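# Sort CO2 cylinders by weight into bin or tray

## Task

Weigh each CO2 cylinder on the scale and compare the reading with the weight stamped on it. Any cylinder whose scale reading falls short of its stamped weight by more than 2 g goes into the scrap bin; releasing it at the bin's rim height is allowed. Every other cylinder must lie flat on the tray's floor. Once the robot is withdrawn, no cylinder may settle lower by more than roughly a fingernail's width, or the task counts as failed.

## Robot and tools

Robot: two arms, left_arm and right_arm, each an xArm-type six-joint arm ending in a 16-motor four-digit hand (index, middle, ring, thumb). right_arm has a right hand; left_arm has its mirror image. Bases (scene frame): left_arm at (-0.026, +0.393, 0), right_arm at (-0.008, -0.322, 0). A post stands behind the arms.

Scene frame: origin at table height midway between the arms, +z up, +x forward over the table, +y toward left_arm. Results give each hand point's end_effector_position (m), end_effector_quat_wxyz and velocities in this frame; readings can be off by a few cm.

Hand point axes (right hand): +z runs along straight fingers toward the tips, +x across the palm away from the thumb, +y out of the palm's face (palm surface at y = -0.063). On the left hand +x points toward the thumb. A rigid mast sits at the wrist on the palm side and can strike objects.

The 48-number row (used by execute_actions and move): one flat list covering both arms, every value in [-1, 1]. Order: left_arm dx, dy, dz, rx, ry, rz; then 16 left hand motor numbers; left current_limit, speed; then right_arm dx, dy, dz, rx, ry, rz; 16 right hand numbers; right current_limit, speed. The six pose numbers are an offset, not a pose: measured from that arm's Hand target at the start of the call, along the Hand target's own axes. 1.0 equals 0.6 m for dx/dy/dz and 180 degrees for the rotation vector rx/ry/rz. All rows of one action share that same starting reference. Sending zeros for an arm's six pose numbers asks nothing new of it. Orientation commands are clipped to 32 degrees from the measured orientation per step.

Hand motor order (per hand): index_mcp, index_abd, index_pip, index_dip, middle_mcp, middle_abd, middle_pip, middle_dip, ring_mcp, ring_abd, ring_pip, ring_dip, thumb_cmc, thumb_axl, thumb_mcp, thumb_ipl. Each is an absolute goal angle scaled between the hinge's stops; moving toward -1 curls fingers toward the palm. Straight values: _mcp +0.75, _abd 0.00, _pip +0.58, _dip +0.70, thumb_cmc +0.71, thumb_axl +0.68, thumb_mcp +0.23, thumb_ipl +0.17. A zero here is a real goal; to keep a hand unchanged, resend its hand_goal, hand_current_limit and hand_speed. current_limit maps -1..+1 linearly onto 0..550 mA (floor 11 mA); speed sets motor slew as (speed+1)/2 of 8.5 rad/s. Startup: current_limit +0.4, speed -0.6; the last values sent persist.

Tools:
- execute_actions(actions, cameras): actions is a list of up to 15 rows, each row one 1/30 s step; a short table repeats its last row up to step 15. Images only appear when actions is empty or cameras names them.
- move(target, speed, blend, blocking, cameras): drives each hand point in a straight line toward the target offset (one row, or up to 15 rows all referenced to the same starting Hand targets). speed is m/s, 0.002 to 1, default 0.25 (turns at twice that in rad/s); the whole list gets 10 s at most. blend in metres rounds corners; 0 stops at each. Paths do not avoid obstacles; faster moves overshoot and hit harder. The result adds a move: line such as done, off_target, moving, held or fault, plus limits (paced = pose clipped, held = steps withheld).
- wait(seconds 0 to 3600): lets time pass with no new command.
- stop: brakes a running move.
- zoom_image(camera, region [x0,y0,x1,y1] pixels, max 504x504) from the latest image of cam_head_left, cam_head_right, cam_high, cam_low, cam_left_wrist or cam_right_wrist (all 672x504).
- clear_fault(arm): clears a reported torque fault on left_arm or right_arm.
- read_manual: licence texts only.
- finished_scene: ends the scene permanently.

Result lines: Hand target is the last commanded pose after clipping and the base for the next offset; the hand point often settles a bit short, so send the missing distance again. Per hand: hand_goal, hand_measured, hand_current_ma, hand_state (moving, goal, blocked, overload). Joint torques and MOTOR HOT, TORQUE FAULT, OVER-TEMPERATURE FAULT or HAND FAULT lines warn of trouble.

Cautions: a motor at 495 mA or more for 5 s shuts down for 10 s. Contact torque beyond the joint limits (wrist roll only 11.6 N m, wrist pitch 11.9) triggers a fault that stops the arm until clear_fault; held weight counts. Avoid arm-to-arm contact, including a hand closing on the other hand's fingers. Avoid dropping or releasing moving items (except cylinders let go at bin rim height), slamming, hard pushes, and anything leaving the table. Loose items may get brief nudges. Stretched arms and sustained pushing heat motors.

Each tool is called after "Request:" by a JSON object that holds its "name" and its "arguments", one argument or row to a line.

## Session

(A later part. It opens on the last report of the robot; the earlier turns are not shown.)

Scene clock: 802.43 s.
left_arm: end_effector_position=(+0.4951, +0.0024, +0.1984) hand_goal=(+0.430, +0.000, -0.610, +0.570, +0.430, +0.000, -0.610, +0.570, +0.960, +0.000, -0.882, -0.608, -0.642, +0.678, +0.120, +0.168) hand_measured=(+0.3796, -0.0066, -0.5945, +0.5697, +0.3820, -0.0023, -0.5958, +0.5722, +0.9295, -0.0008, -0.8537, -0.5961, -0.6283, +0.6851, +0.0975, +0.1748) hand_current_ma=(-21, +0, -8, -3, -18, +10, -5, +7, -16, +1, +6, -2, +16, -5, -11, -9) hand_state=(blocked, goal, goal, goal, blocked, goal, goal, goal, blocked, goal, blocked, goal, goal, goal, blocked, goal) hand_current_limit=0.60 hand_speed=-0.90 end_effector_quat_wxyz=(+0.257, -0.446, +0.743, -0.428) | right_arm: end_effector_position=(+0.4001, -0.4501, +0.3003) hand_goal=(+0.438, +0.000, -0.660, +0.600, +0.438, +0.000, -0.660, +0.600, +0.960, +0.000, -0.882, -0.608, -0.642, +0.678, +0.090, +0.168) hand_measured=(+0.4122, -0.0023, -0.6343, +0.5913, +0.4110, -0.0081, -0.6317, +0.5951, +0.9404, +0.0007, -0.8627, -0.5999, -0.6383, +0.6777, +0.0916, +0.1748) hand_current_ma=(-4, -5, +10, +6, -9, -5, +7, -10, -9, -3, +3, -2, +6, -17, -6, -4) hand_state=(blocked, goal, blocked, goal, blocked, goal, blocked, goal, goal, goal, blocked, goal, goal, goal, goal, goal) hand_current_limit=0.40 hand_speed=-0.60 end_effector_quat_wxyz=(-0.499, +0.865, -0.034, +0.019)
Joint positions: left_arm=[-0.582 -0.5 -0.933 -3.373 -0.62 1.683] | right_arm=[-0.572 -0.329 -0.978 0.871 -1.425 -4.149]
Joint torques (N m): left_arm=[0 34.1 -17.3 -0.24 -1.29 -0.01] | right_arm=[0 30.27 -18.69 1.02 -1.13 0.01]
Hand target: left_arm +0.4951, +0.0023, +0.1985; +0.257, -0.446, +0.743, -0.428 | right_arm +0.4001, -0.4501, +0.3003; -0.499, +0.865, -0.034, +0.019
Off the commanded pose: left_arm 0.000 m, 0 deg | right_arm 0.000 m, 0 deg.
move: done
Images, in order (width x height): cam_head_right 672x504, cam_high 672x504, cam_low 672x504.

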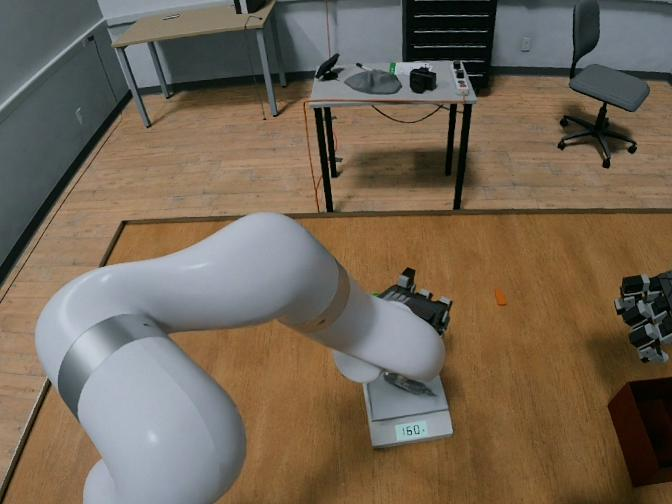

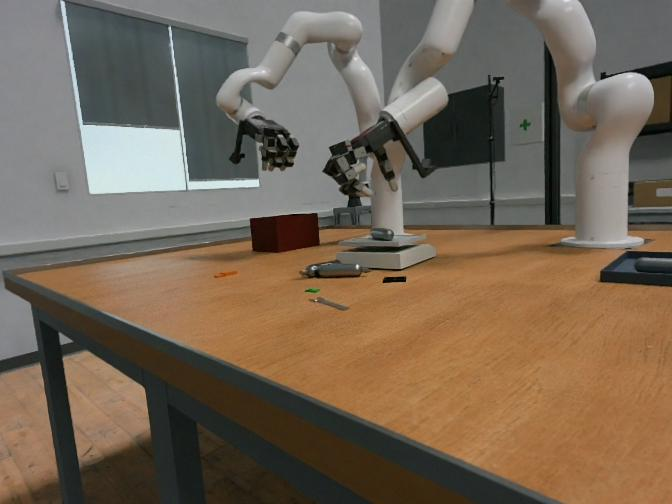

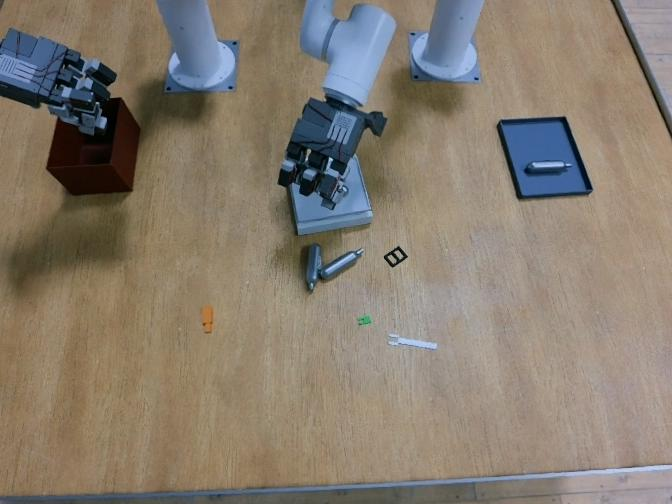

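Request:
{"name": "execute_actions", "arguments": {
  "actions": []
}}

Request:
{"name": "zoom_image", "arguments": {
  "camera": "cam_low",
  "region": [280, 140, 390, 240]
}}

Request:
{"name": "zoom_image", "arguments": {
  "camera": "cam_head_right",
  "region": [360, 350, 470, 450]
}}

Request:
{"name": "zoom_image", "arguments": {
  "camera": "cam_right_wrist",
  "region": [0, 0, 500, 300]
}}

Scene clock: 806.43 s.
left_arm: end_effector_position=(+0.4951, +0.0023, +0.1985) hand_goal=(+0.430, +0.000, -0.610, +0.570, +0.430, +0.000, -0.610, +0.570, +0.960, +0.000, -0.882, -0.608, -0.642, +0.678, +0.120, +0.168) hand_measured=(+0.3796, -0.0066, -0.5958, +0.5697, +0.3820, -0.0023, -0.5958, +0.5722, +0.9295, +0.0007, -0.8550, -0.5961, -0.6283, +0.6851, +0.0975, +0.1748) hand_current_ma=(-14, +3, -2, -6, -17, +6, +1, +6, -20, -2, +6, -5, +14, -5, -16, -5) hand_state=(blocked, goal, goal, goal, blocked, goal, goal, goal, blocked, goal, blocked, goal, goal, goal, blocked, goal) hand_current_limit=0.60 hand_speed=-0.90 end_effector_quat_wxyz=(+0.257, -0.446, +0.743, -0.428) | right_arm: end_effector_position=(+0.4001, -0.4501, +0.3003) hand_goal=(+0.438, +0.000, -0.660, +0.600, +0.438, +0.000, -0.660, +0.600, +0.960, +0.000, -0.882, -0.608, -0.642, +0.678, +0.090, +0.168) hand_measured=(+0.4122, -0.0037, -0.6343, +0.5926, +0.4110, -0.0096, -0.6317, +0.5939, +0.9416, +0.0007, -0.8614, -0.5987, -0.6371, +0.6777, +0.0906, +0.1748) hand_current_ma=(-2, -7, +3, +3, -20, -11, +1, -7, -8, -7, +8, -1, +9, -9, -6, -6) hand_state=(blocked, goal, blocked, goal, blocked, goal, blocked, goal, goal, goal, blocked, goal, goal, goal, goal, goal) hand_current_limit=0.40 hand_speed=-0.60 end_effector_quat_wxyz=(-0.499, +0.865, -0.034, +0.019)
Joint positions: left_arm=[-0.582 -0.5 -0.933 -3.373 -0.619 1.683] | right_arm=[-0.572 -0.329 -0.978 0.871 -1.425 -4.149]
Joint velocities: within noise
Joint torques (N m): left_arm=[0 34.1 -17.3 -0.24 -1.29 -0.01] | right_arm=[0 30.27 -18.69 1.02 -1.13 0.01]
Hand target: left_arm +0.4951, +0.0023, +0.1985; +0.257, -0.446, +0.743, -0.428 | right_arm +0.4001, -0.4501, +0.3003; -0.499, +0.865, -0.034, +0.019
Off the commanded pose: left_arm 0.000 m, 0 deg | right_arm 0.000 m, 0 deg.
camera_calibration:
cam_left_wrist: T_world_to_cam=[[0.63329, 0.57005, 0.52345, -0.45154], [-0.49674, -0.21925, 0.83975, 0.03383], [0.59346, -0.79182, 0.14432, -0.1997]] pos_world=[0.42127, 0.10669, 0.23677]
cam_right_wrist: T_world_to_cam=[[-0.79258, -0.22994, -0.56475, 0.41694], [-0.49451, -0.29947, 0.81595, -0.22271], [-0.35674, 0.92598, 0.12365, 0.64646]] pos_world=[0.45095, -0.56943, 0.33725]

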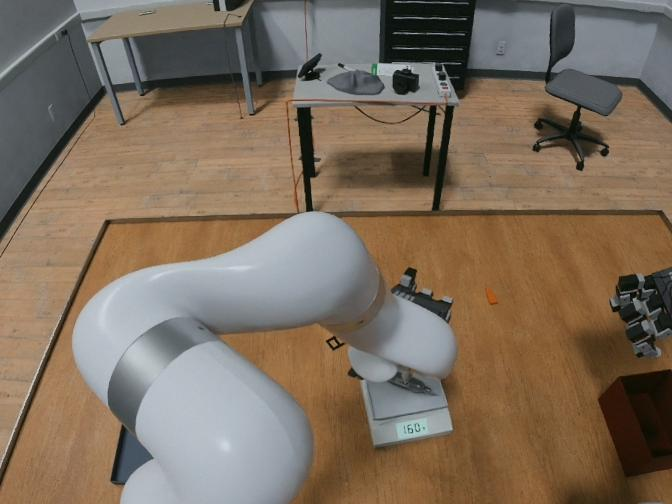

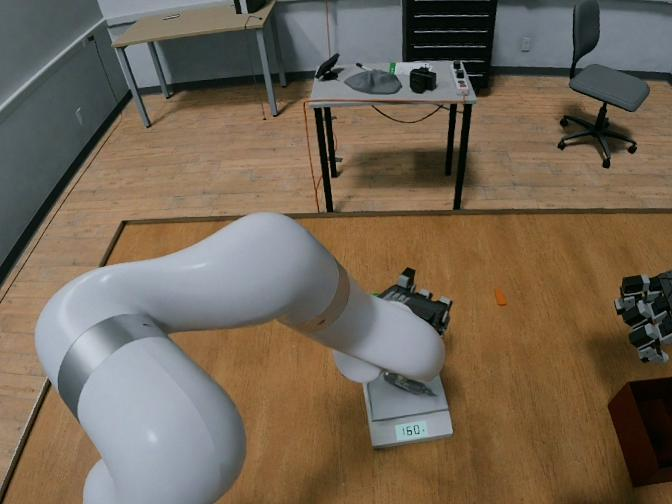

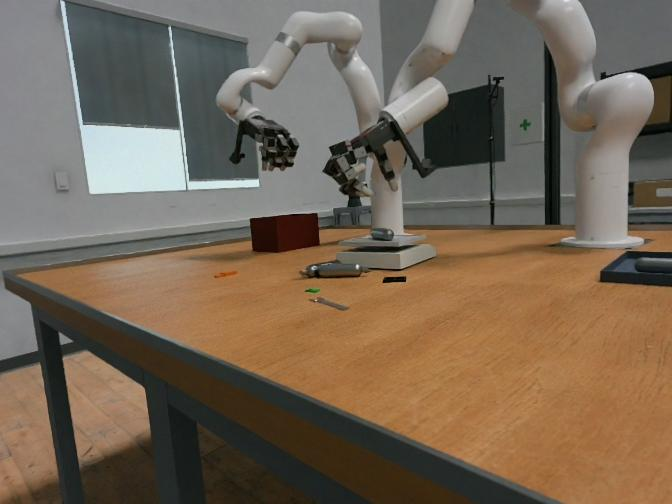

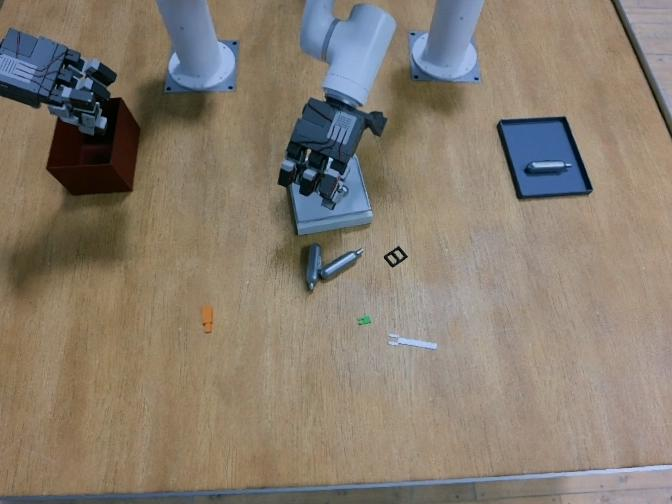

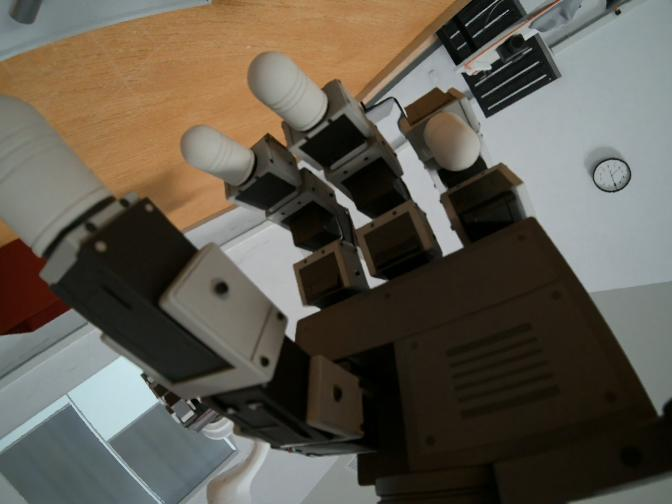

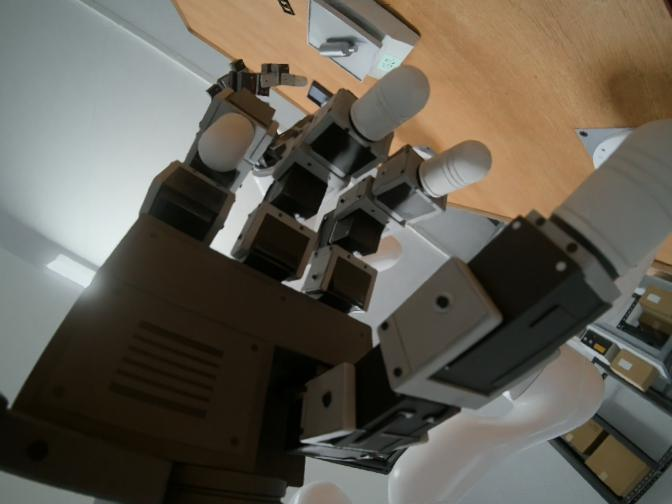

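Scaled by 4.582.

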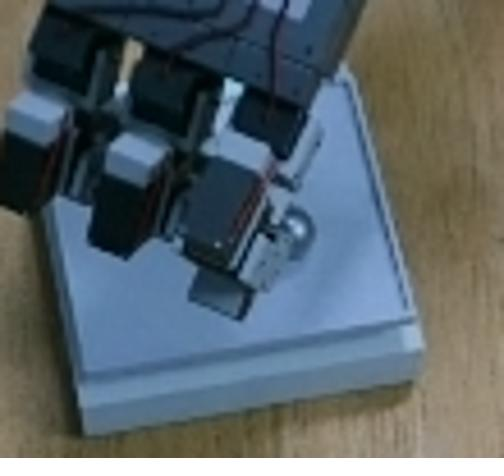

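Scaled by 4.582.

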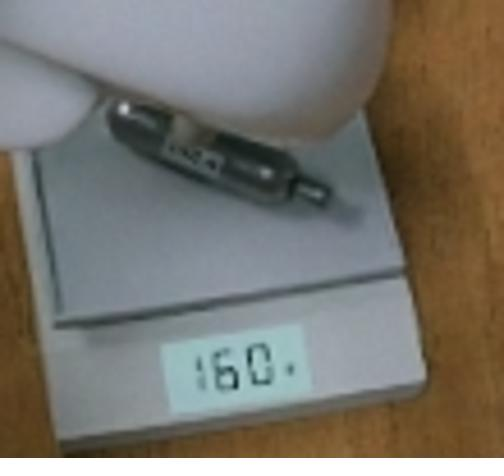

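Scaled by 1.008 from the camera's image (finer frame: 960x720).

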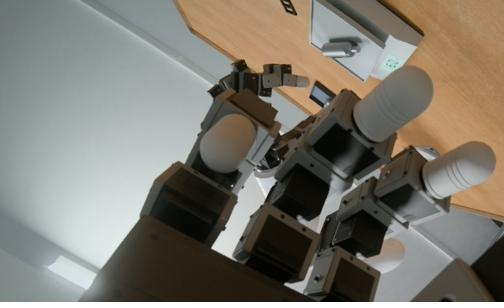

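Request:
{"name": "move", "arguments": {
  "target": [0,0.1588,0.0917,0,0,0, 0.38,0,-0.60,0.56,0.38,0,-0.60,0.56,0.96,0,-0.883,-0.609,-0.643,0.678,0.12,0.168,0.6,-0.85, 0,0,0,0,0,0, 0.437,0,-0.66,0.6,0.437,0,-0.66,0.6,0.96,0,-0.883,-0.609,-0.643,0.678,0.09,0.168,0.4,-0.6],
  "speed": 0.09,
  "cameras": ["cam_head_right","cam_left_wrist"]
}}

Request:
{"name": "zoom_image", "arguments": {
  "camera": "cam_left_wrist",
  "region": [0, 0, 400, 300]
}}

Scene clock: 813.17 s.
left_arm: end_effector_position=(+0.4949, +0.0024, +0.0885) hand_goal=(+0.380, +0.000, -0.600, +0.560, +0.380, +0.000, -0.600, +0.560, +0.960, +0.000, -0.882, -0.608, -0.642, +0.678, +0.120, +0.168) hand_measured=(+0.3760, -0.0081, -0.5984, +0.5658, +0.3748, -0.0008, -0.5984, +0.5697, +0.9295, +0.0007, -0.8550, -0.5961, -0.6283, +0.6851, +0.0985, +0.1738) hand_current_ma=(+5, -3, -7, -2, -1, +3, -3, +5, -22, -2, +3, -2, +14, -4, -15, -11) hand_state=(goal, goal, goal, goal, goal, goal, goal, goal, blocked, goal, blocked, goal, goal, goal, blocked, goal) hand_current_limit=0.60 hand_speed=-0.85 end_effector_quat_wxyz=(+0.257, -0.446, +0.743, -0.428) | right_arm: end_effector_position=(+0.4001, -0.4501, +0.3003) hand_goal=(+0.438, +0.000, -0.660, +0.600, +0.438, +0.000, -0.660, +0.600, +0.960, +0.000, -0.882, -0.608, -0.642, +0.678, +0.090, +0.168) hand_measured=(+0.4122, -0.0037, -0.6343, +0.5913, +0.4110, -0.0081, -0.6317, +0.5951, +0.9416, +0.0021, -0.8627, -0.5999, -0.6371, +0.6777, +0.0916, +0.1748) hand_current_ma=(-8, -11, +8, +2, -4, -7, +7, -2, -3, -10, +2, -1, +3, -16, -8, +4) hand_state=(blocked, goal, blocked, goal, blocked, goal, blocked, goal, goal, goal, blocked, goal, goal, goal, goal, goal) hand_current_limit=0.40 hand_speed=-0.60 end_effector_quat_wxyz=(-0.499, +0.865, -0.034, +0.019)
Joint positions: left_arm=[-0.582 -0.731 -0.956 -3.324 -0.823 1.618] | right_arm=[-0.572 -0.329 -0.978 0.871 -1.425 -4.149]
Joint torques (N m): left_arm=[0 18.56 -14.3 -0.13 -6.55 0] | right_arm=[0 30.27 -18.69 1.02 -1.13 0.01]
Hand target: left_arm +0.4949, +0.0025, +0.0884; +0.257, -0.446, +0.743, -0.428 | right_arm +0.4001, -0.4501, +0.3003; -0.499, +0.865, -0.034, +0.019
Off the commanded pose: left_arm 0.000 m, 0 deg | right_arm 0.000 m, 0 deg.
move: done
cam_left_wrist: T_world_to_cam=[[0.6333, 0.57004, 0.52345, -0.39396], [-0.49682, -0.21914, 0.83973, 0.1262], [0.59338, -0.79186, 0.14443, -0.18366]] pos_world=[0.42117, 0.10679, 0.12677]

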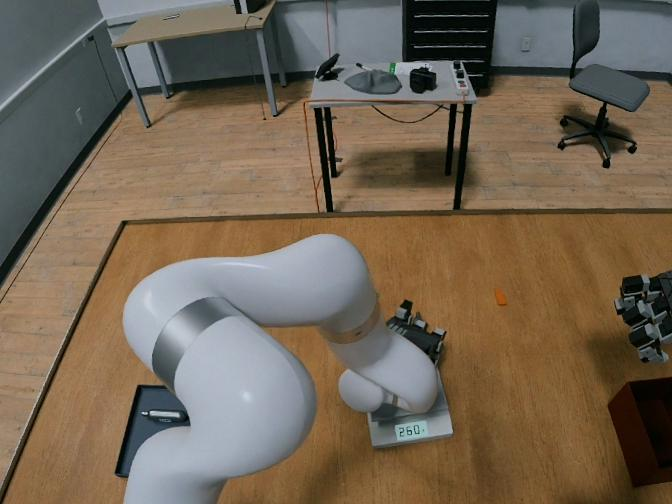

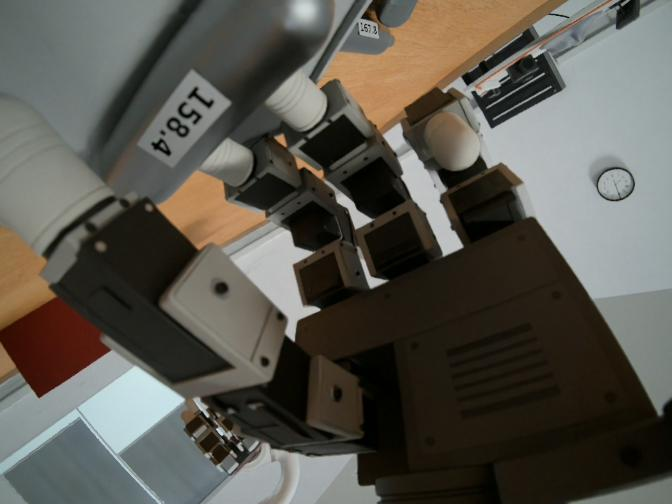

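Scaled by 1.260 from the camera's image (finer frame: 960x720).

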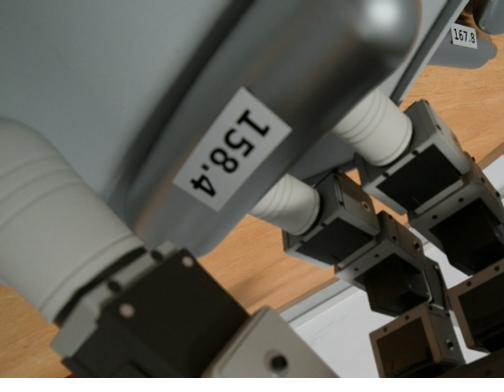

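Request:
{"name": "move", "arguments": {
  "target": [
    [0,0,0,0,0,0, 0.35,0,-0.61,0.56,0.35,0,-0.61,0.56,0.96,0,-0.883,-0.609,-0.643,0.678,-0.10,0.168,0.5,-0.85, 0,0,0,0,0,0, 0.437,0,-0.66,0.6,0.437,0,-0.66,0.6,0.96,0,-0.883,-0.609,-0.643,0.678,0.09,0.168,0.4,-0.6],
    [0,0,0,0,0,0, 0.25,0,-0.64,0.54,0.25,0,-0.64,0.54,0.96,0,-0.883,-0.609,-0.643,0.678,-0.3,0.07,0.5,-0.85, 0,0,0,0,0,0, 0.437,0,-0.66,0.6,0.437,0,-0.66,0.6,0.96,0,-0.883,-0.609,-0.643,0.678,0.09,0.168,0.4,-0.6],
    [0,0,0,0,0,0, 0.07,0,-0.71,0.50,0.07,0,-0.71,0.50,0.96,0,-0.883,-0.609,-0.643,0.678,-0.5,0.0,0.6,-0.85, 0,0,0,0,0,0, 0.437,0,-0.66,0.6,0.437,0,-0.66,0.6,0.96,0,-0.883,-0.609,-0.643,0.678,0.09,0.168,0.4,-0.6]
  ]
}}

Request:
{"name": "move", "arguments": {
  "target": [0,-0.0722,-0.0417,0,0,0, 0.07,0,-0.71,0.50,0.07,0,-0.71,0.50,0.96,0,-0.883,-0.609,-0.643,0.678,-0.5,0.0,0.6,-0.85, 0,0,0,0,0,0, 0.437,0,-0.66,0.6,0.437,0,-0.66,0.6,0.96,0,-0.883,-0.609,-0.643,0.678,0.09,0.168,0.4,-0.6],
  "speed": 0.04,
  "cameras": ["cam_high","cam_left_wrist","cam_head_right"]
}}

Request:
{"name": "zoom_image", "arguments": {
  "camera": "cam_high",
  "region": [310, 160, 450, 280]
}}

Scene clock: 842.83 s.
left_arm: end_effector_position=(+0.4949, +0.0025, +0.0884) hand_goal=(+0.070, +0.000, -0.710, +0.500, +0.070, +0.000, -0.710, +0.500, +0.960, +0.000, -0.882, -0.608, -0.642, +0.678, -0.500, +0.000) hand_measured=(+0.3446, -0.0066, -0.5971, +0.5646, +0.3314, -0.0037, -0.5997, +0.5658, +0.9295, -0.0008, -0.8550, -0.5961, -0.6258, +0.6862, -0.0895, +0.1710) hand_current_ma=(+200, -3, +54, +22, +197, +3, +56, +38, -16, -2, +0, -3, +19, -3, +400, +138) hand_state=(blocked, goal, blocked, blocked, blocked, goal, blocked, blocked, blocked, goal, blocked, goal, goal, goal, moving, blocked) hand_current_limit=0.60 hand_speed=-0.85 end_effector_quat_wxyz=(+0.257, -0.446, +0.743, -0.428) | right_arm: end_effector_position=(+0.4001, -0.4501, +0.3003) hand_goal=(+0.438, +0.000, -0.660, +0.600, +0.438, +0.000, -0.660, +0.600, +0.960, +0.000, -0.882, -0.608, -0.642, +0.678, +0.090, +0.168) hand_measured=(+0.4122, -0.0023, -0.6356, +0.5926, +0.4110, -0.0081, -0.6317, +0.5951, +0.9416, +0.0021, -0.8627, -0.5999, -0.6371, +0.6777, +0.0916, +0.1748) hand_current_ma=(-10, -10, +11, +3, -11, -3, +3, -9, -6, -6, +8, -1, +5, -6, -12, -7) hand_state=(blocked, goal, blocked, goal, blocked, goal, blocked, goal, goal, goal, blocked, goal, goal, goal, goal, goal) hand_current_limit=0.40 hand_speed=-0.60 end_effector_quat_wxyz=(-0.499, +0.865, -0.034, +0.019)
Joint positions: left_arm=[-0.582 -0.731 -0.956 -3.324 -0.823 1.618] | right_arm=[-0.572 -0.329 -0.978 0.871 -1.425 -4.149]
Joint torques (N m): left_arm=[0 37.69 -14.3 -0.13 -1.3 0] | right_arm=[0 30.27 -18.69 1.02 -1.13 0.01]
Hand target: left_arm +0.4949, +0.0025, +0.0884; +0.257, -0.446, +0.743, -0.428 | right_arm +0.4001, -0.4501, +0.3003; -0.499, +0.865, -0.034, +0.019
Off the commanded pose: left_arm 0.000 m, 0 deg | right_arm 0.000 m, 0 deg.
move: done

Scene clock: 844.37 s.
left_arm: end_effector_position=(+0.4950, +0.0024, +0.1384) hand_goal=(+0.070, +0.000, -0.710, +0.500, +0.070, +0.000, -0.710, +0.500, +0.960, +0.000, -0.882, -0.608, -0.642, +0.678, -0.500, +0.000) hand_measured=(+0.3446, -0.0066, -0.5958, +0.5646, +0.3302, -0.0023, -0.5984, +0.5658, +0.9295, -0.0008, -0.8537, -0.5961, -0.6245, +0.6862, -0.0905, +0.1710) hand_current_ma=(+204, +3, +52, +25, +194, +10, +55, +40, -24, -4, +4, -5, +12, -3, +406, +139) hand_state=(blocked, goal, blocked, blocked, blocked, goal, blocked, blocked, blocked, goal, blocked, goal, goal, goal, blocked, blocked) hand_current_limit=0.60 hand_speed=-0.85 end_effector_quat_wxyz=(+0.257, -0.446, +0.743, -0.428) | right_arm: end_effector_position=(+0.4001, -0.4501, +0.3003) hand_goal=(+0.438, +0.000, -0.660, +0.600, +0.438, +0.000, -0.660, +0.600, +0.960, +0.000, -0.882, -0.608, -0.642, +0.678, +0.090, +0.168) hand_measured=(+0.4122, -0.0037, -0.6343, +0.5913, +0.4110, -0.0081, -0.6317, +0.5951, +0.9416, +0.0021, -0.8614, -0.5999, -0.6383, +0.6777, +0.0906, +0.1748) hand_current_ma=(-5, -12, +13, +6, -4, +1, +8, -15, -7, -8, +7, +6, +0, -12, -6, -4) hand_state=(blocked, goal, blocked, goal, blocked, goal, blocked, goal, goal, goal, blocked, goal, goal, goal, goal, goal) hand_current_limit=0.40 hand_speed=-0.60 end_effector_quat_wxyz=(-0.499, +0.865, -0.034, +0.019)
Joint positions: left_arm=[-0.582 -0.622 -0.937 -3.341 -0.735 1.642] | right_arm=[-0.572 -0.329 -0.978 0.871 -1.425 -4.149]
Joint torques (N m): left_arm=[0 36.08 -15.68 -0.18 3.55 -0.01] | right_arm=[0 30.27 -18.69 1.02 -1.13 0.01]
Hand target: left_arm +0.4950, +0.0024, +0.1385; +0.257, -0.446, +0.743, -0.428 | right_arm +0.4001, -0.4501, +0.3003; -0.499, +0.865, -0.034, +0.019
Off the commanded pose: left_arm 0.000 m, 0 deg | right_arm 0.000 m, 0 deg.
move: done
cam_left_wrist: T_world_to_cam=[[0.63326, 0.57009, 0.52343, -0.42006], [-0.49673, -0.21926, 0.83976, 0.08416], [0.5935, -0.79178, 0.14433, -0.191]] pos_world=[0.42117, 0.10669, 0.17677]
Images, in order (width x height): cam_head_right 672x504, cam_high 672x504, cam_left_wrist 672x504.

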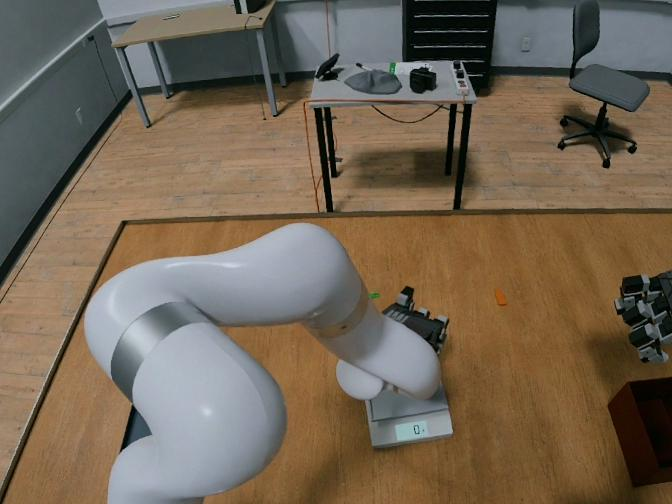

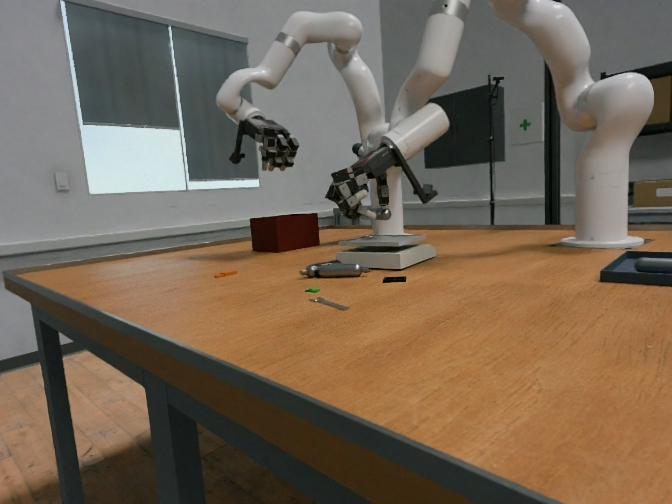

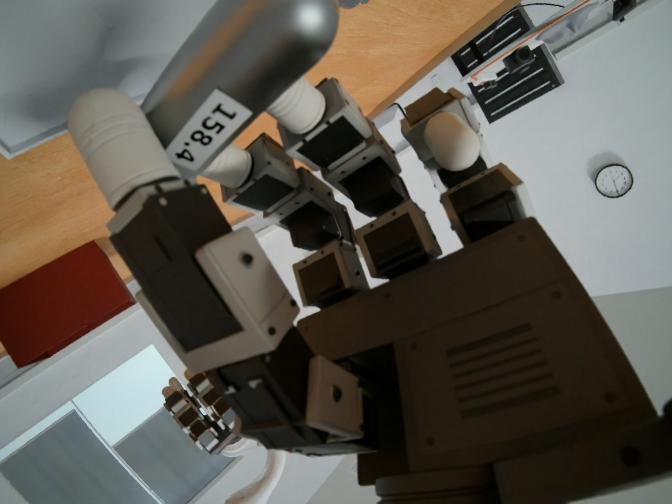

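Scaled by 3.600.

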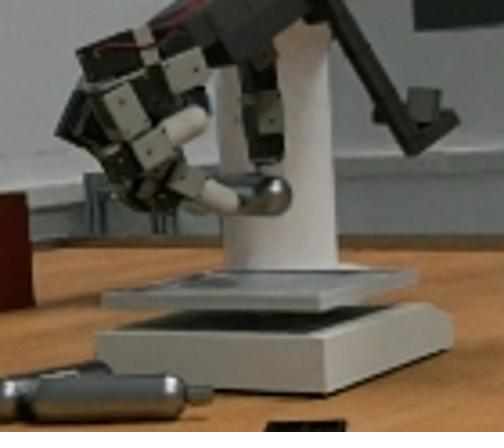

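Request:
{"name": "move", "arguments": {
  "target": [
    [0,-0.0577,-0.0333,0,0,0, 0.07,0,-0.71,0.50,0.07,0,-0.71,0.50,0.96,0,-0.883,-0.609,-0.643,0.678,-0.5,0.0,0.6,-0.85, 0,0,0,0,0,0, 0.437,0,-0.66,0.6,0.437,0,-0.66,0.6,0.96,0,-0.883,-0.609,-0.643,0.678,0.09,0.168,0.4,-0.6],
    [-0.7332,0.2798,-0.6897,0,-0.11066,-0.06389, 0.07,0,-0.71,0.50,0.07,0,-0.71,0.50,0.96,0,-0.883,-0.609,-0.643,0.678,-0.5,0.0,0.6,-0.85, 0,0,0,0,0,0, 0.437,0,-0.66,0.6,0.437,0,-0.66,0.6,0.96,0,-0.883,-0.609,-0.643,0.678,0.09,0.168,0.4,-0.6],
    [-0.7332,0.4530,-0.5897,0,-0.11066,-0.06389, 0.07,0,-0.71,0.50,0.07,0,-0.71,0.50,0.96,0,-0.883,-0.609,-0.643,0.678,-0.5,0.0,0.6,-0.85, 0,0,0,0,0,0, 0.437,0,-0.66,0.6,0.437,0,-0.66,0.6,0.96,0,-0.883,-0.609,-0.643,0.678,0.09,0.168,0.4,-0.6]
  ],
  "speed": [0.08,0.16,0.1],
  "blend": [0.03,0.02,0],
  "cameras": ["cam_head_left","cam_high","cam_low","cam_left_wrist"]
}}

Request:
{"name": "zoom_image", "arguments": {
  "camera": "cam_low",
  "region": [470, 80, 630, 220]
}}

Request:
{"name": "zoom_image", "arguments": {
  "camera": "cam_high",
  "region": [560, 140, 672, 300]
}}

Scene clock: 859.43 s.
left_arm: end_effector_position=(+0.3111, +0.5987, +0.0810) hand_goal=(+0.070, +0.000, -0.710, +0.500, +0.070, +0.000, -0.710, +0.500, +0.960, +0.000, -0.882, -0.608, -0.642, +0.678, -0.500, +0.000) hand_measured=(+0.3459, -0.0081, -0.5971, +0.5646, +0.3290, -0.0023, -0.5984, +0.5671, +0.9295, +0.0007, -0.8550, -0.5961, -0.6245, +0.6862, -0.0905, +0.1719) hand_current_ma=(+201, -3, +60, +26, +192, +1, +51, +33, -20, +1, +6, -7, +19, -3, +412, +141) hand_state=(blocked, goal, blocked, blocked, blocked, goal, blocked, blocked, blocked, goal, blocked, goal, goal, goal, blocked, blocked) hand_current_limit=0.60 hand_speed=-0.85 end_effector_quat_wxyz=(-0.338, +0.585, -0.639, +0.368) | right_arm: end_effector_position=(+0.4001, -0.4501, +0.3003) hand_goal=(+0.438, +0.000, -0.660, +0.600, +0.438, +0.000, -0.660, +0.600, +0.960, +0.000, -0.882, -0.608, -0.642, +0.678, +0.090, +0.168) hand_measured=(+0.4134, -0.0023, -0.6343, +0.5926, +0.4110, -0.0081, -0.6317, +0.5939, +0.9416, +0.0007, -0.8614, -0.5999, -0.6371, +0.6777, +0.0906, +0.1748) hand_current_ma=(-5, -11, +12, +10, -11, -10, +1, -6, -10, -11, +0, +0, +3, -6, -14, -1) hand_state=(blocked, goal, blocked, goal, blocked, goal, blocked, goal, goal, goal, blocked, goal, goal, goal, goal, goal) hand_current_limit=0.40 hand_speed=-0.60 end_effector_quat_wxyz=(-0.499, +0.865, -0.034, +0.019)
Joint positions: left_arm=[0.959 -0.522 -0.438 -2.194 -1.093 1.65] | right_arm=[-0.572 -0.329 -0.978 0.871 -1.425 -4.149]
Joint torques (N m): left_arm=[0 25.03 -7.58 0.13 -1.3 -0.01] | right_arm=[0 30.27 -18.69 1.02 -1.13 0.01]
Hand target: left_arm +0.3111, +0.5987, +0.0810; +0.338, -0.585, +0.639, -0.368 | right_arm +0.4001, -0.4501, +0.3003; -0.499, +0.865, -0.034, +0.019
Off the commanded pose: left_arm 0.000 m, 0 deg | right_arm 0.000 m, 0 deg.
move: done; blend cut to 0.02 m at target 1
cam_left_wrist: T_world_to_cam=[[0.35987, 0.77183, 0.52419, -0.64937], [-0.37182, -0.39665, 0.8393, 0.23922], [0.85571, -0.49694, 0.14424, 0.14043]] pos_world=[0.20247, 0.66587, 0.11936]

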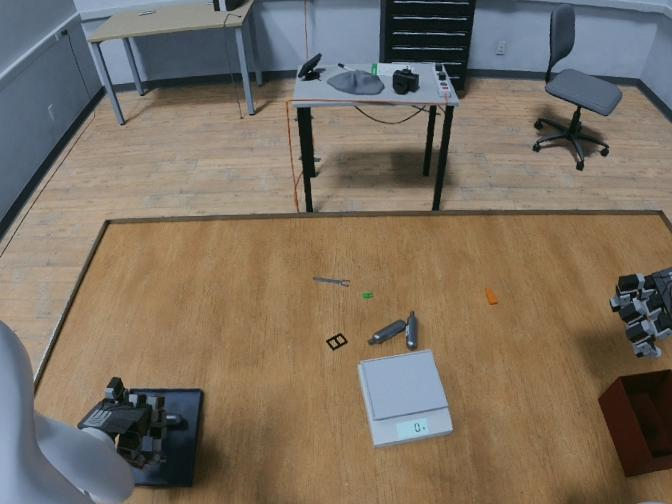

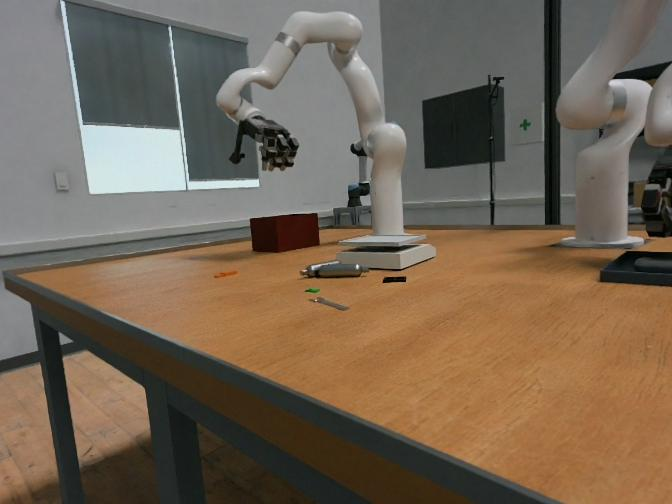

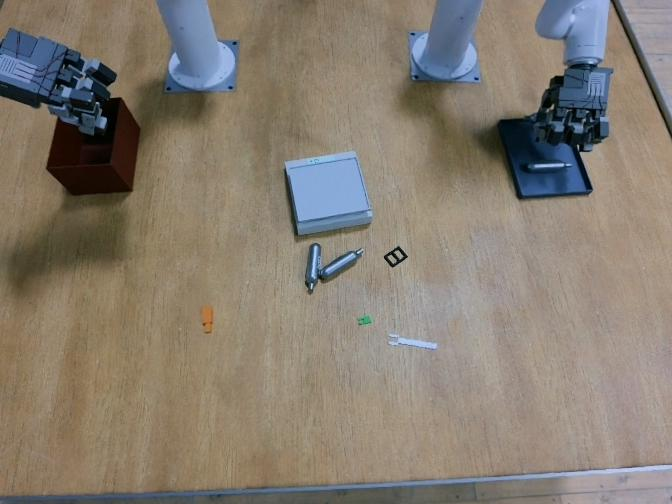

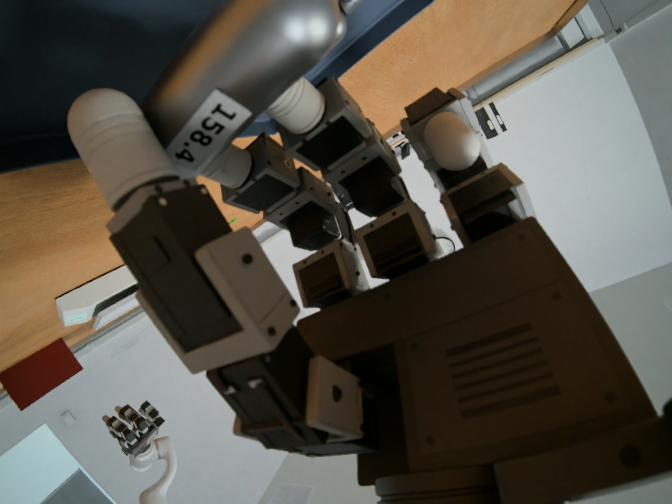

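Scaled by 3.150.

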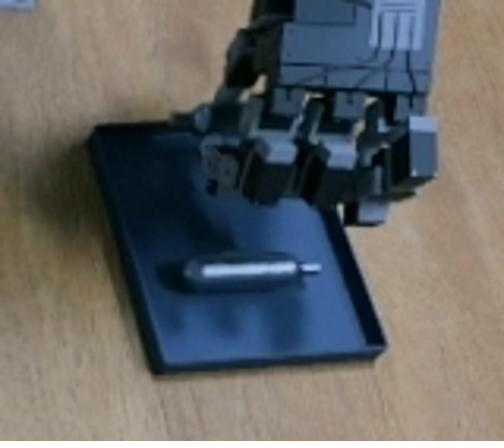

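Scaled by 3.150.

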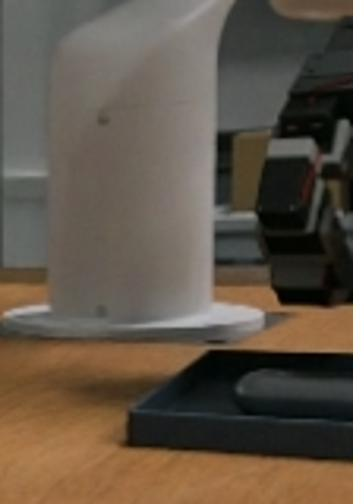

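Request:
{"name": "move", "arguments": {
  "target": [
    [0,0.0577,0.0333,0,0,0, 0.07,0,-0.71,0.50,0.07,0,-0.71,0.50,0.96,0,-0.883,-0.609,-0.643,0.678,-0.5,0.0,0.6,-0.85, 0,0,0,0,0,0, 0.437,0,-0.66,0.6,0.437,0,-0.66,0.6,0.96,0,-0.883,-0.609,-0.643,0.678,0.09,0.168,0.4,-0.6],
    [0,0.07,0.0404,0,0,0, 0.07,0,-0.71,0.50,0.07,0,-0.71,0.50,0.96,0,-0.883,-0.609,-0.643,0.678,-0.5,0.0,0.6,-0.85, 0,0,0,0,0,0, 0.437,0,-0.66,0.6,0.437,0,-0.66,0.6,0.96,0,-0.883,-0.609,-0.643,0.678,0.09,0.168,0.4,-0.6]
  ],
  "speed": [0.06,0.02],
  "blend": 0.002,
  "cameras": ["cam_head_left","cam_low","cam_left_wrist"]
}}

Request:
{"name": "zoom_image", "arguments": {
  "camera": "cam_low",
  "region": [470, 80, 630, 220]
}}

Request:
{"name": "zoom_image", "arguments": {
  "camera": "cam_left_wrist",
  "region": [0, 0, 400, 300]
}}

Scene clock: 865.73 s.
left_arm: end_effector_position=(+0.3111, +0.5987, +0.0326) hand_goal=(+0.070, +0.000, -0.710, +0.500, +0.070, +0.000, -0.710, +0.500, +0.960, +0.000, -0.882, -0.608, -0.642, +0.678, -0.500, +0.000) hand_measured=(+0.3446, -0.0081, -0.5971, +0.5633, +0.3278, -0.0023, -0.5984, +0.5671, +0.9295, +0.0007, -0.8537, -0.5948, -0.6245, +0.6862, -0.0905, +0.1710) hand_current_ma=(+200, +2, +57, +18, +199, +4, +56, +39, -23, +1, +10, -6, +20, +2, +413, +141) hand_state=(blocked, goal, blocked, blocked, blocked, goal, blocked, blocked, blocked, goal, blocked, goal, goal, goal, blocked, blocked) hand_current_limit=0.60 hand_speed=-0.85 end_effector_quat_wxyz=(-0.338, +0.585, -0.639, +0.368) | right_arm: end_effector_position=(+0.4001, -0.4501, +0.3003) hand_goal=(+0.438, +0.000, -0.660, +0.600, +0.438, +0.000, -0.660, +0.600, +0.960, +0.000, -0.882, -0.608, -0.642, +0.678, +0.090, +0.168) hand_measured=(+0.4122, -0.0023, -0.6343, +0.5913, +0.4098, -0.0081, -0.6317, +0.5939, +0.9428, +0.0007, -0.8614, -0.5987, -0.6371, +0.6777, +0.0906, +0.1748) hand_current_ma=(-9, -7, +8, +4, -17, -7, +14, -6, -1, -2, +1, +0, +2, -12, -9, -2) hand_state=(blocked, goal, blocked, goal, blocked, goal, blocked, goal, goal, goal, blocked, goal, goal, goal, goal, goal) hand_current_limit=0.40 hand_speed=-0.60 end_effector_quat_wxyz=(-0.499, +0.865, -0.034, +0.019)
Joint positions: left_arm=[0.959 -0.692 -0.486 -2.24 -1.167 1.759] | right_arm=[-0.572 -0.329 -0.978 0.871 -1.425 -4.149]
Joint torques (N m): left_arm=[0 27.57 -5.23 0.32 -6.94 -0.01] | right_arm=[0 30.27 -18.69 1.02 -1.13 0.01]
Hand target: left_arm +0.3111, +0.5987, +0.0325; +0.338, -0.585, +0.639, -0.368 | right_arm +0.4001, -0.4501, +0.3003; -0.499, +0.865, -0.034, +0.019
Off the commanded pose: left_arm 0.000 m, 0 deg | right_arm 0.000 m, 0 deg.
move: done
cam_left_wrist: T_world_to_cam=[[0.36006, 0.77176, 0.52416, -0.6239], [-0.37189, -0.39653, 0.83932, 0.27982], [0.8556, -0.49713, 0.14424, 0.14766]] pos_world=[0.20237, 0.66587, 0.07087]

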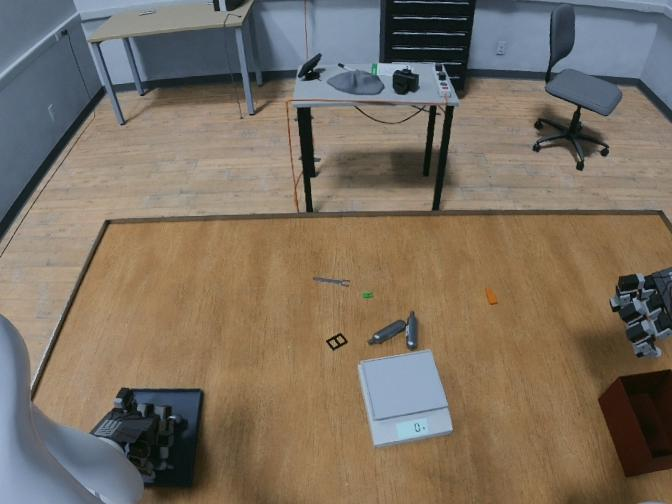

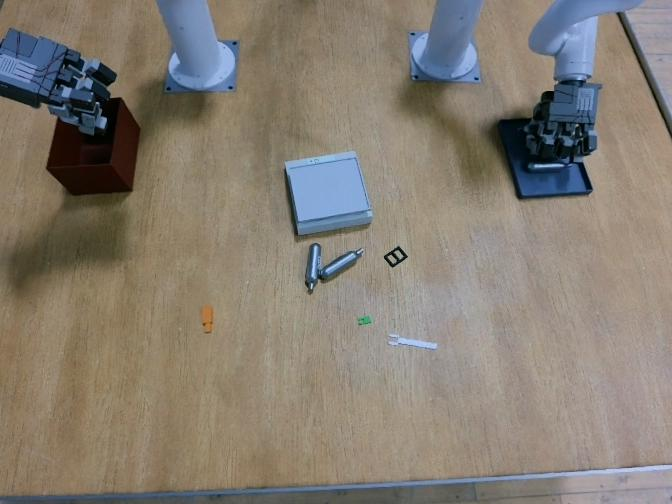

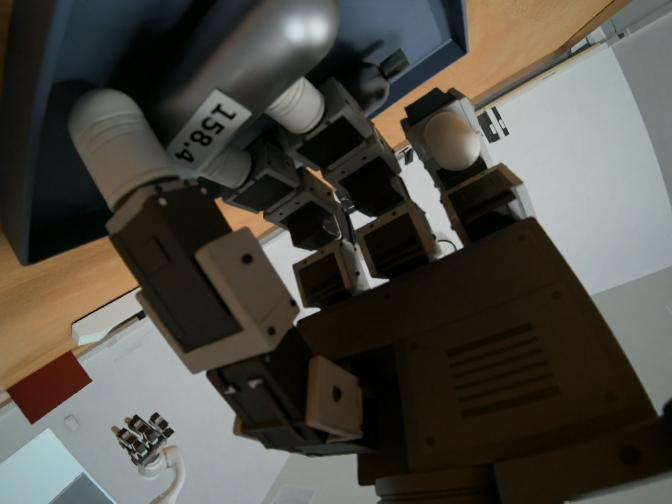

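Scaled by 3.150.

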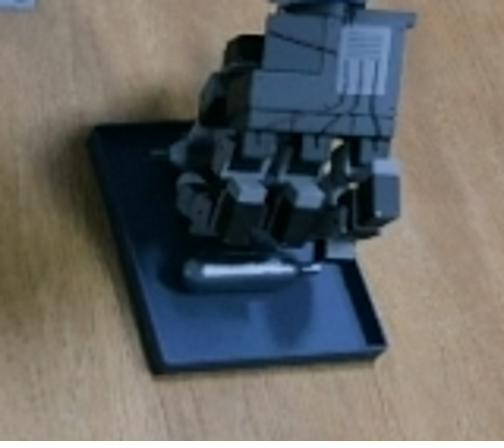

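Scaled by 1.260 from the camera's image (finer frame: 960x720).

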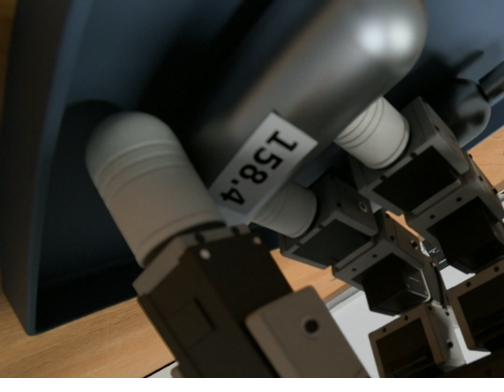

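Request:
{"name": "move", "arguments": {
  "target": [
    [0,0.0025,0.0014,0,0,0, 0.07,0,-0.71,0.50,0.07,0,-0.71,0.50,0.96,0,-0.883,-0.609,-0.643,0.678,-0.5,0.0,0.6,-0.85, 0,0,0,0,0,0, 0.437,0,-0.66,0.6,0.437,0,-0.66,0.6,0.96,0,-0.883,-0.609,-0.643,0.678,0.09,0.168,0.4,-0.6],
    [0,0.0025,0.0014,0,0,0, 0.25,0,-0.64,0.54,0.25,0,-0.64,0.54,0.96,0,-0.883,-0.609,-0.643,0.678,-0.25,0.12,0.6,-0.9, 0,0,0,0,0,0, 0.437,0,-0.66,0.6,0.437,0,-0.66,0.6,0.96,0,-0.883,-0.609,-0.643,0.678,0.09,0.168,0.4,-0.6],
    [0,0.0025,0.0014,0,0,0, 0.34,0,-0.61,0.57,0.34,0,-0.61,0.57,0.96,0,-0.883,-0.609,-0.643,0.678,-0.05,0.168,0.6,-0.93, 0,0,0,0,0,0, 0.437,0,-0.66,0.6,0.437,0,-0.66,0.6,0.96,0,-0.883,-0.609,-0.643,0.678,0.09,0.168,0.4,-0.6],
    [0,0.0025,0.0014,0,0,0, 0.38,0,-0.61,0.57,0.38,0,-0.61,0.57,0.96,0,-0.883,-0.609,-0.643,0.678,0.06,0.168,0.6,-0.93, 0,0,0,0,0,0, 0.437,0,-0.66,0.6,0.437,0,-0.66,0.6,0.96,0,-0.883,-0.609,-0.643,0.678,0.09,0.168,0.4,-0.6]
  ],
  "speed": 0.02
}}

Request:
{"name": "wait", "arguments": {
  "seconds": 2,
  "cameras": ["cam_left_wrist"]
}}

Request:
{"name": "zoom_image", "arguments": {
  "camera": "cam_left_wrist",
  "region": [0, 0, 400, 300]
}}

Scene clock: 873.93 s.
left_arm: end_effector_position=(+0.3110, +0.5987, +0.0308) hand_goal=(+0.380, +0.000, -0.610, +0.570, +0.380, +0.000, -0.610, +0.570, +0.960, +0.000, -0.882, -0.608, -0.642, +0.678, +0.060, +0.168) hand_measured=(+0.3543, -0.0066, -0.5676, +0.5824, +0.3386, -0.0023, -0.5740, +0.5849, +0.9283, +0.0007, -0.8550, -0.5961, -0.6245, +0.6862, -0.1202, +0.1948) hand_current_ma=(-11, -1, +14, -1, -11, +5, +12, +7, -20, -4, +2, -7, +17, -1, -4, +3) hand_state=(blocked, goal, blocked, goal, blocked, goal, blocked, goal, blocked, goal, blocked, goal, goal, goal, moving, blocked) hand_current_limit=0.60 hand_speed=-0.93 end_effector_quat_wxyz=(-0.338, +0.585, -0.639, +0.368) | right_arm: end_effector_position=(+0.4001, -0.4501, +0.3003) hand_goal=(+0.438, +0.000, -0.660, +0.600, +0.438, +0.000, -0.660, +0.600, +0.960, +0.000, -0.882, -0.608, -0.642, +0.678, +0.090, +0.168) hand_measured=(+0.4122, -0.0037, -0.6343, +0.5913, +0.4110, -0.0081, -0.6317, +0.5951, +0.9416, +0.0021, -0.8627, -0.5987, -0.6383, +0.6777, +0.0916, +0.1748) hand_current_ma=(-5, +1, +7, +5, -15, -9, +4, -5, -5, +0, +4, -1, -1, -11, -10, +0) hand_state=(blocked, goal, blocked, goal, blocked, goal, blocked, goal, goal, goal, blocked, goal, goal, goal, goal, goal) hand_current_limit=0.40 hand_speed=-0.60 end_effector_quat_wxyz=(-0.499, +0.865, -0.034, +0.019)
Joint positions: left_arm=[0.959 -0.698 -0.488 -2.242 -1.169 1.762] | right_arm=[-0.572 -0.329 -0.978 0.871 -1.425 -4.149]
Joint torques (N m): left_arm=[0 27.65 -5.16 0.33 -1.28 -0.01] | right_arm=[0 30.27 -18.69 1.02 -1.13 0.01]
Hand target: left_arm +0.3110, +0.5987, +0.0308; +0.338, -0.585, +0.639, -0.368 | right_arm +0.4001, -0.4501, +0.3003; -0.499, +0.865, -0.034, +0.019
Off the commanded pose: left_arm 0.000 m, 0 deg | right_arm 0.000 m, 0 deg.
move: done

Scene clock: 875.93 s.
left_arm: end_effector_position=(+0.3110, +0.5987, +0.0308) hand_goal=(+0.380, +0.000, -0.610, +0.570, +0.380, +0.000, -0.610, +0.570, +0.960, +0.000, -0.882, -0.608, -0.642, +0.678, +0.060, +0.168) hand_measured=(+0.3531, -0.0066, -0.5791, +0.5824, +0.3386, -0.0023, -0.5779, +0.5849, +0.9295, +0.0007, -0.8550, -0.5961, -0.6245, +0.6851, -0.0311, +0.1586) hand_current_ma=(-11, +11, +3, -6, -11, +3, +10, +4, -17, +2, +3, -5, +18, -3, -64, -18) hand_state=(blocked, goal, blocked, goal, blocked, goal, blocked, goal, blocked, goal, blocked, goal, goal, goal, blocked, goal) hand_current_limit=0.60 hand_speed=-0.93 end_effector_quat_wxyz=(-0.338, +0.585, -0.639, +0.368) | right_arm: end_effector_position=(+0.4001, -0.4501, +0.3003) hand_goal=(+0.438, +0.000, -0.660, +0.600, +0.438, +0.000, -0.660, +0.600, +0.960, +0.000, -0.882, -0.608, -0.642, +0.678, +0.090, +0.168) hand_measured=(+0.4122, -0.0023, -0.6343, +0.5926, +0.4110, -0.0081, -0.6317, +0.5939, +0.9416, +0.0007, -0.8627, -0.5999, -0.6383, +0.6777, +0.0906, +0.1748) hand_current_ma=(-4, -2, +12, +10, -17, -1, -5, -6, -2, -9, +8, -5, -4, -11, -10, -5) hand_state=(blocked, goal, blocked, goal, blocked, goal, blocked, goal, goal, goal, blocked, goal, goal, goal, goal, goal) hand_current_limit=0.40 hand_speed=-0.60 end_effector_quat_wxyz=(-0.499, +0.865, -0.034, +0.019)
Joint positions: left_arm=[0.959 -0.698 -0.488 -2.242 -1.169 1.762] | right_arm=[-0.572 -0.329 -0.978 0.871 -1.425 -4.149]
Joint torques (N m): left_arm=[0 27.65 -5.16 0.33 -1.28 -0.01] | right_arm=[0 30.27 -18.69 1.02 -1.13 0.01]
Hand target: left_arm +0.3110, +0.5987, +0.0308; +0.338, -0.585, +0.639, -0.368 | right_arm +0.4001, -0.4501, +0.3003; -0.499, +0.865, -0.034, +0.019
Off the commanded pose: left_arm 0.000 m, 0 deg | right_arm 0.000 m, 0 deg.
wait: 2.00 s; at rest by 1.07 s
cam_left_wrist: T_world_to_cam=[[0.36006, 0.77176, 0.52416, -0.62301], [-0.37189, -0.39653, 0.83932, 0.28125], [0.8556, -0.49713, 0.14424, 0.1479]] pos_world=[0.20237, 0.66587, 0.06917]

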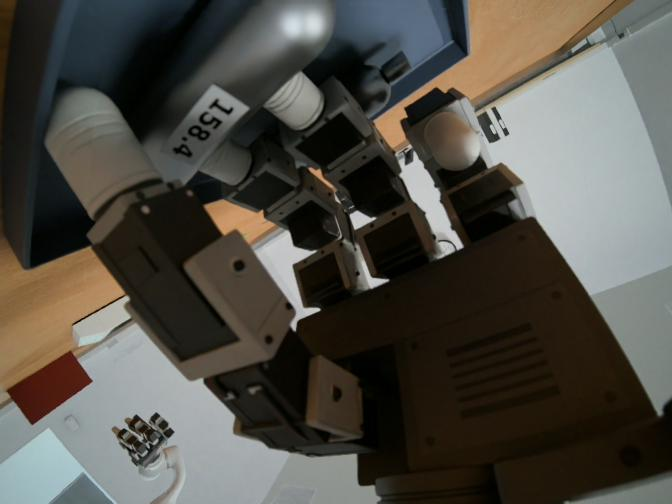

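Scaled by 1.260 from the camera's image (finer frame: 960x720).

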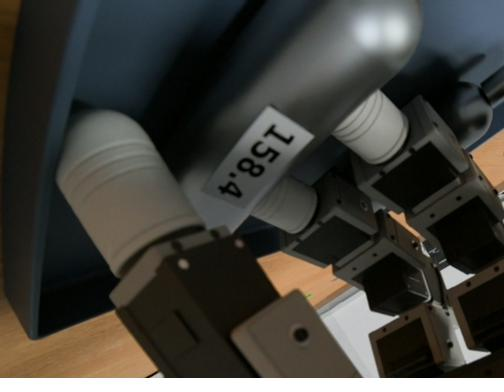

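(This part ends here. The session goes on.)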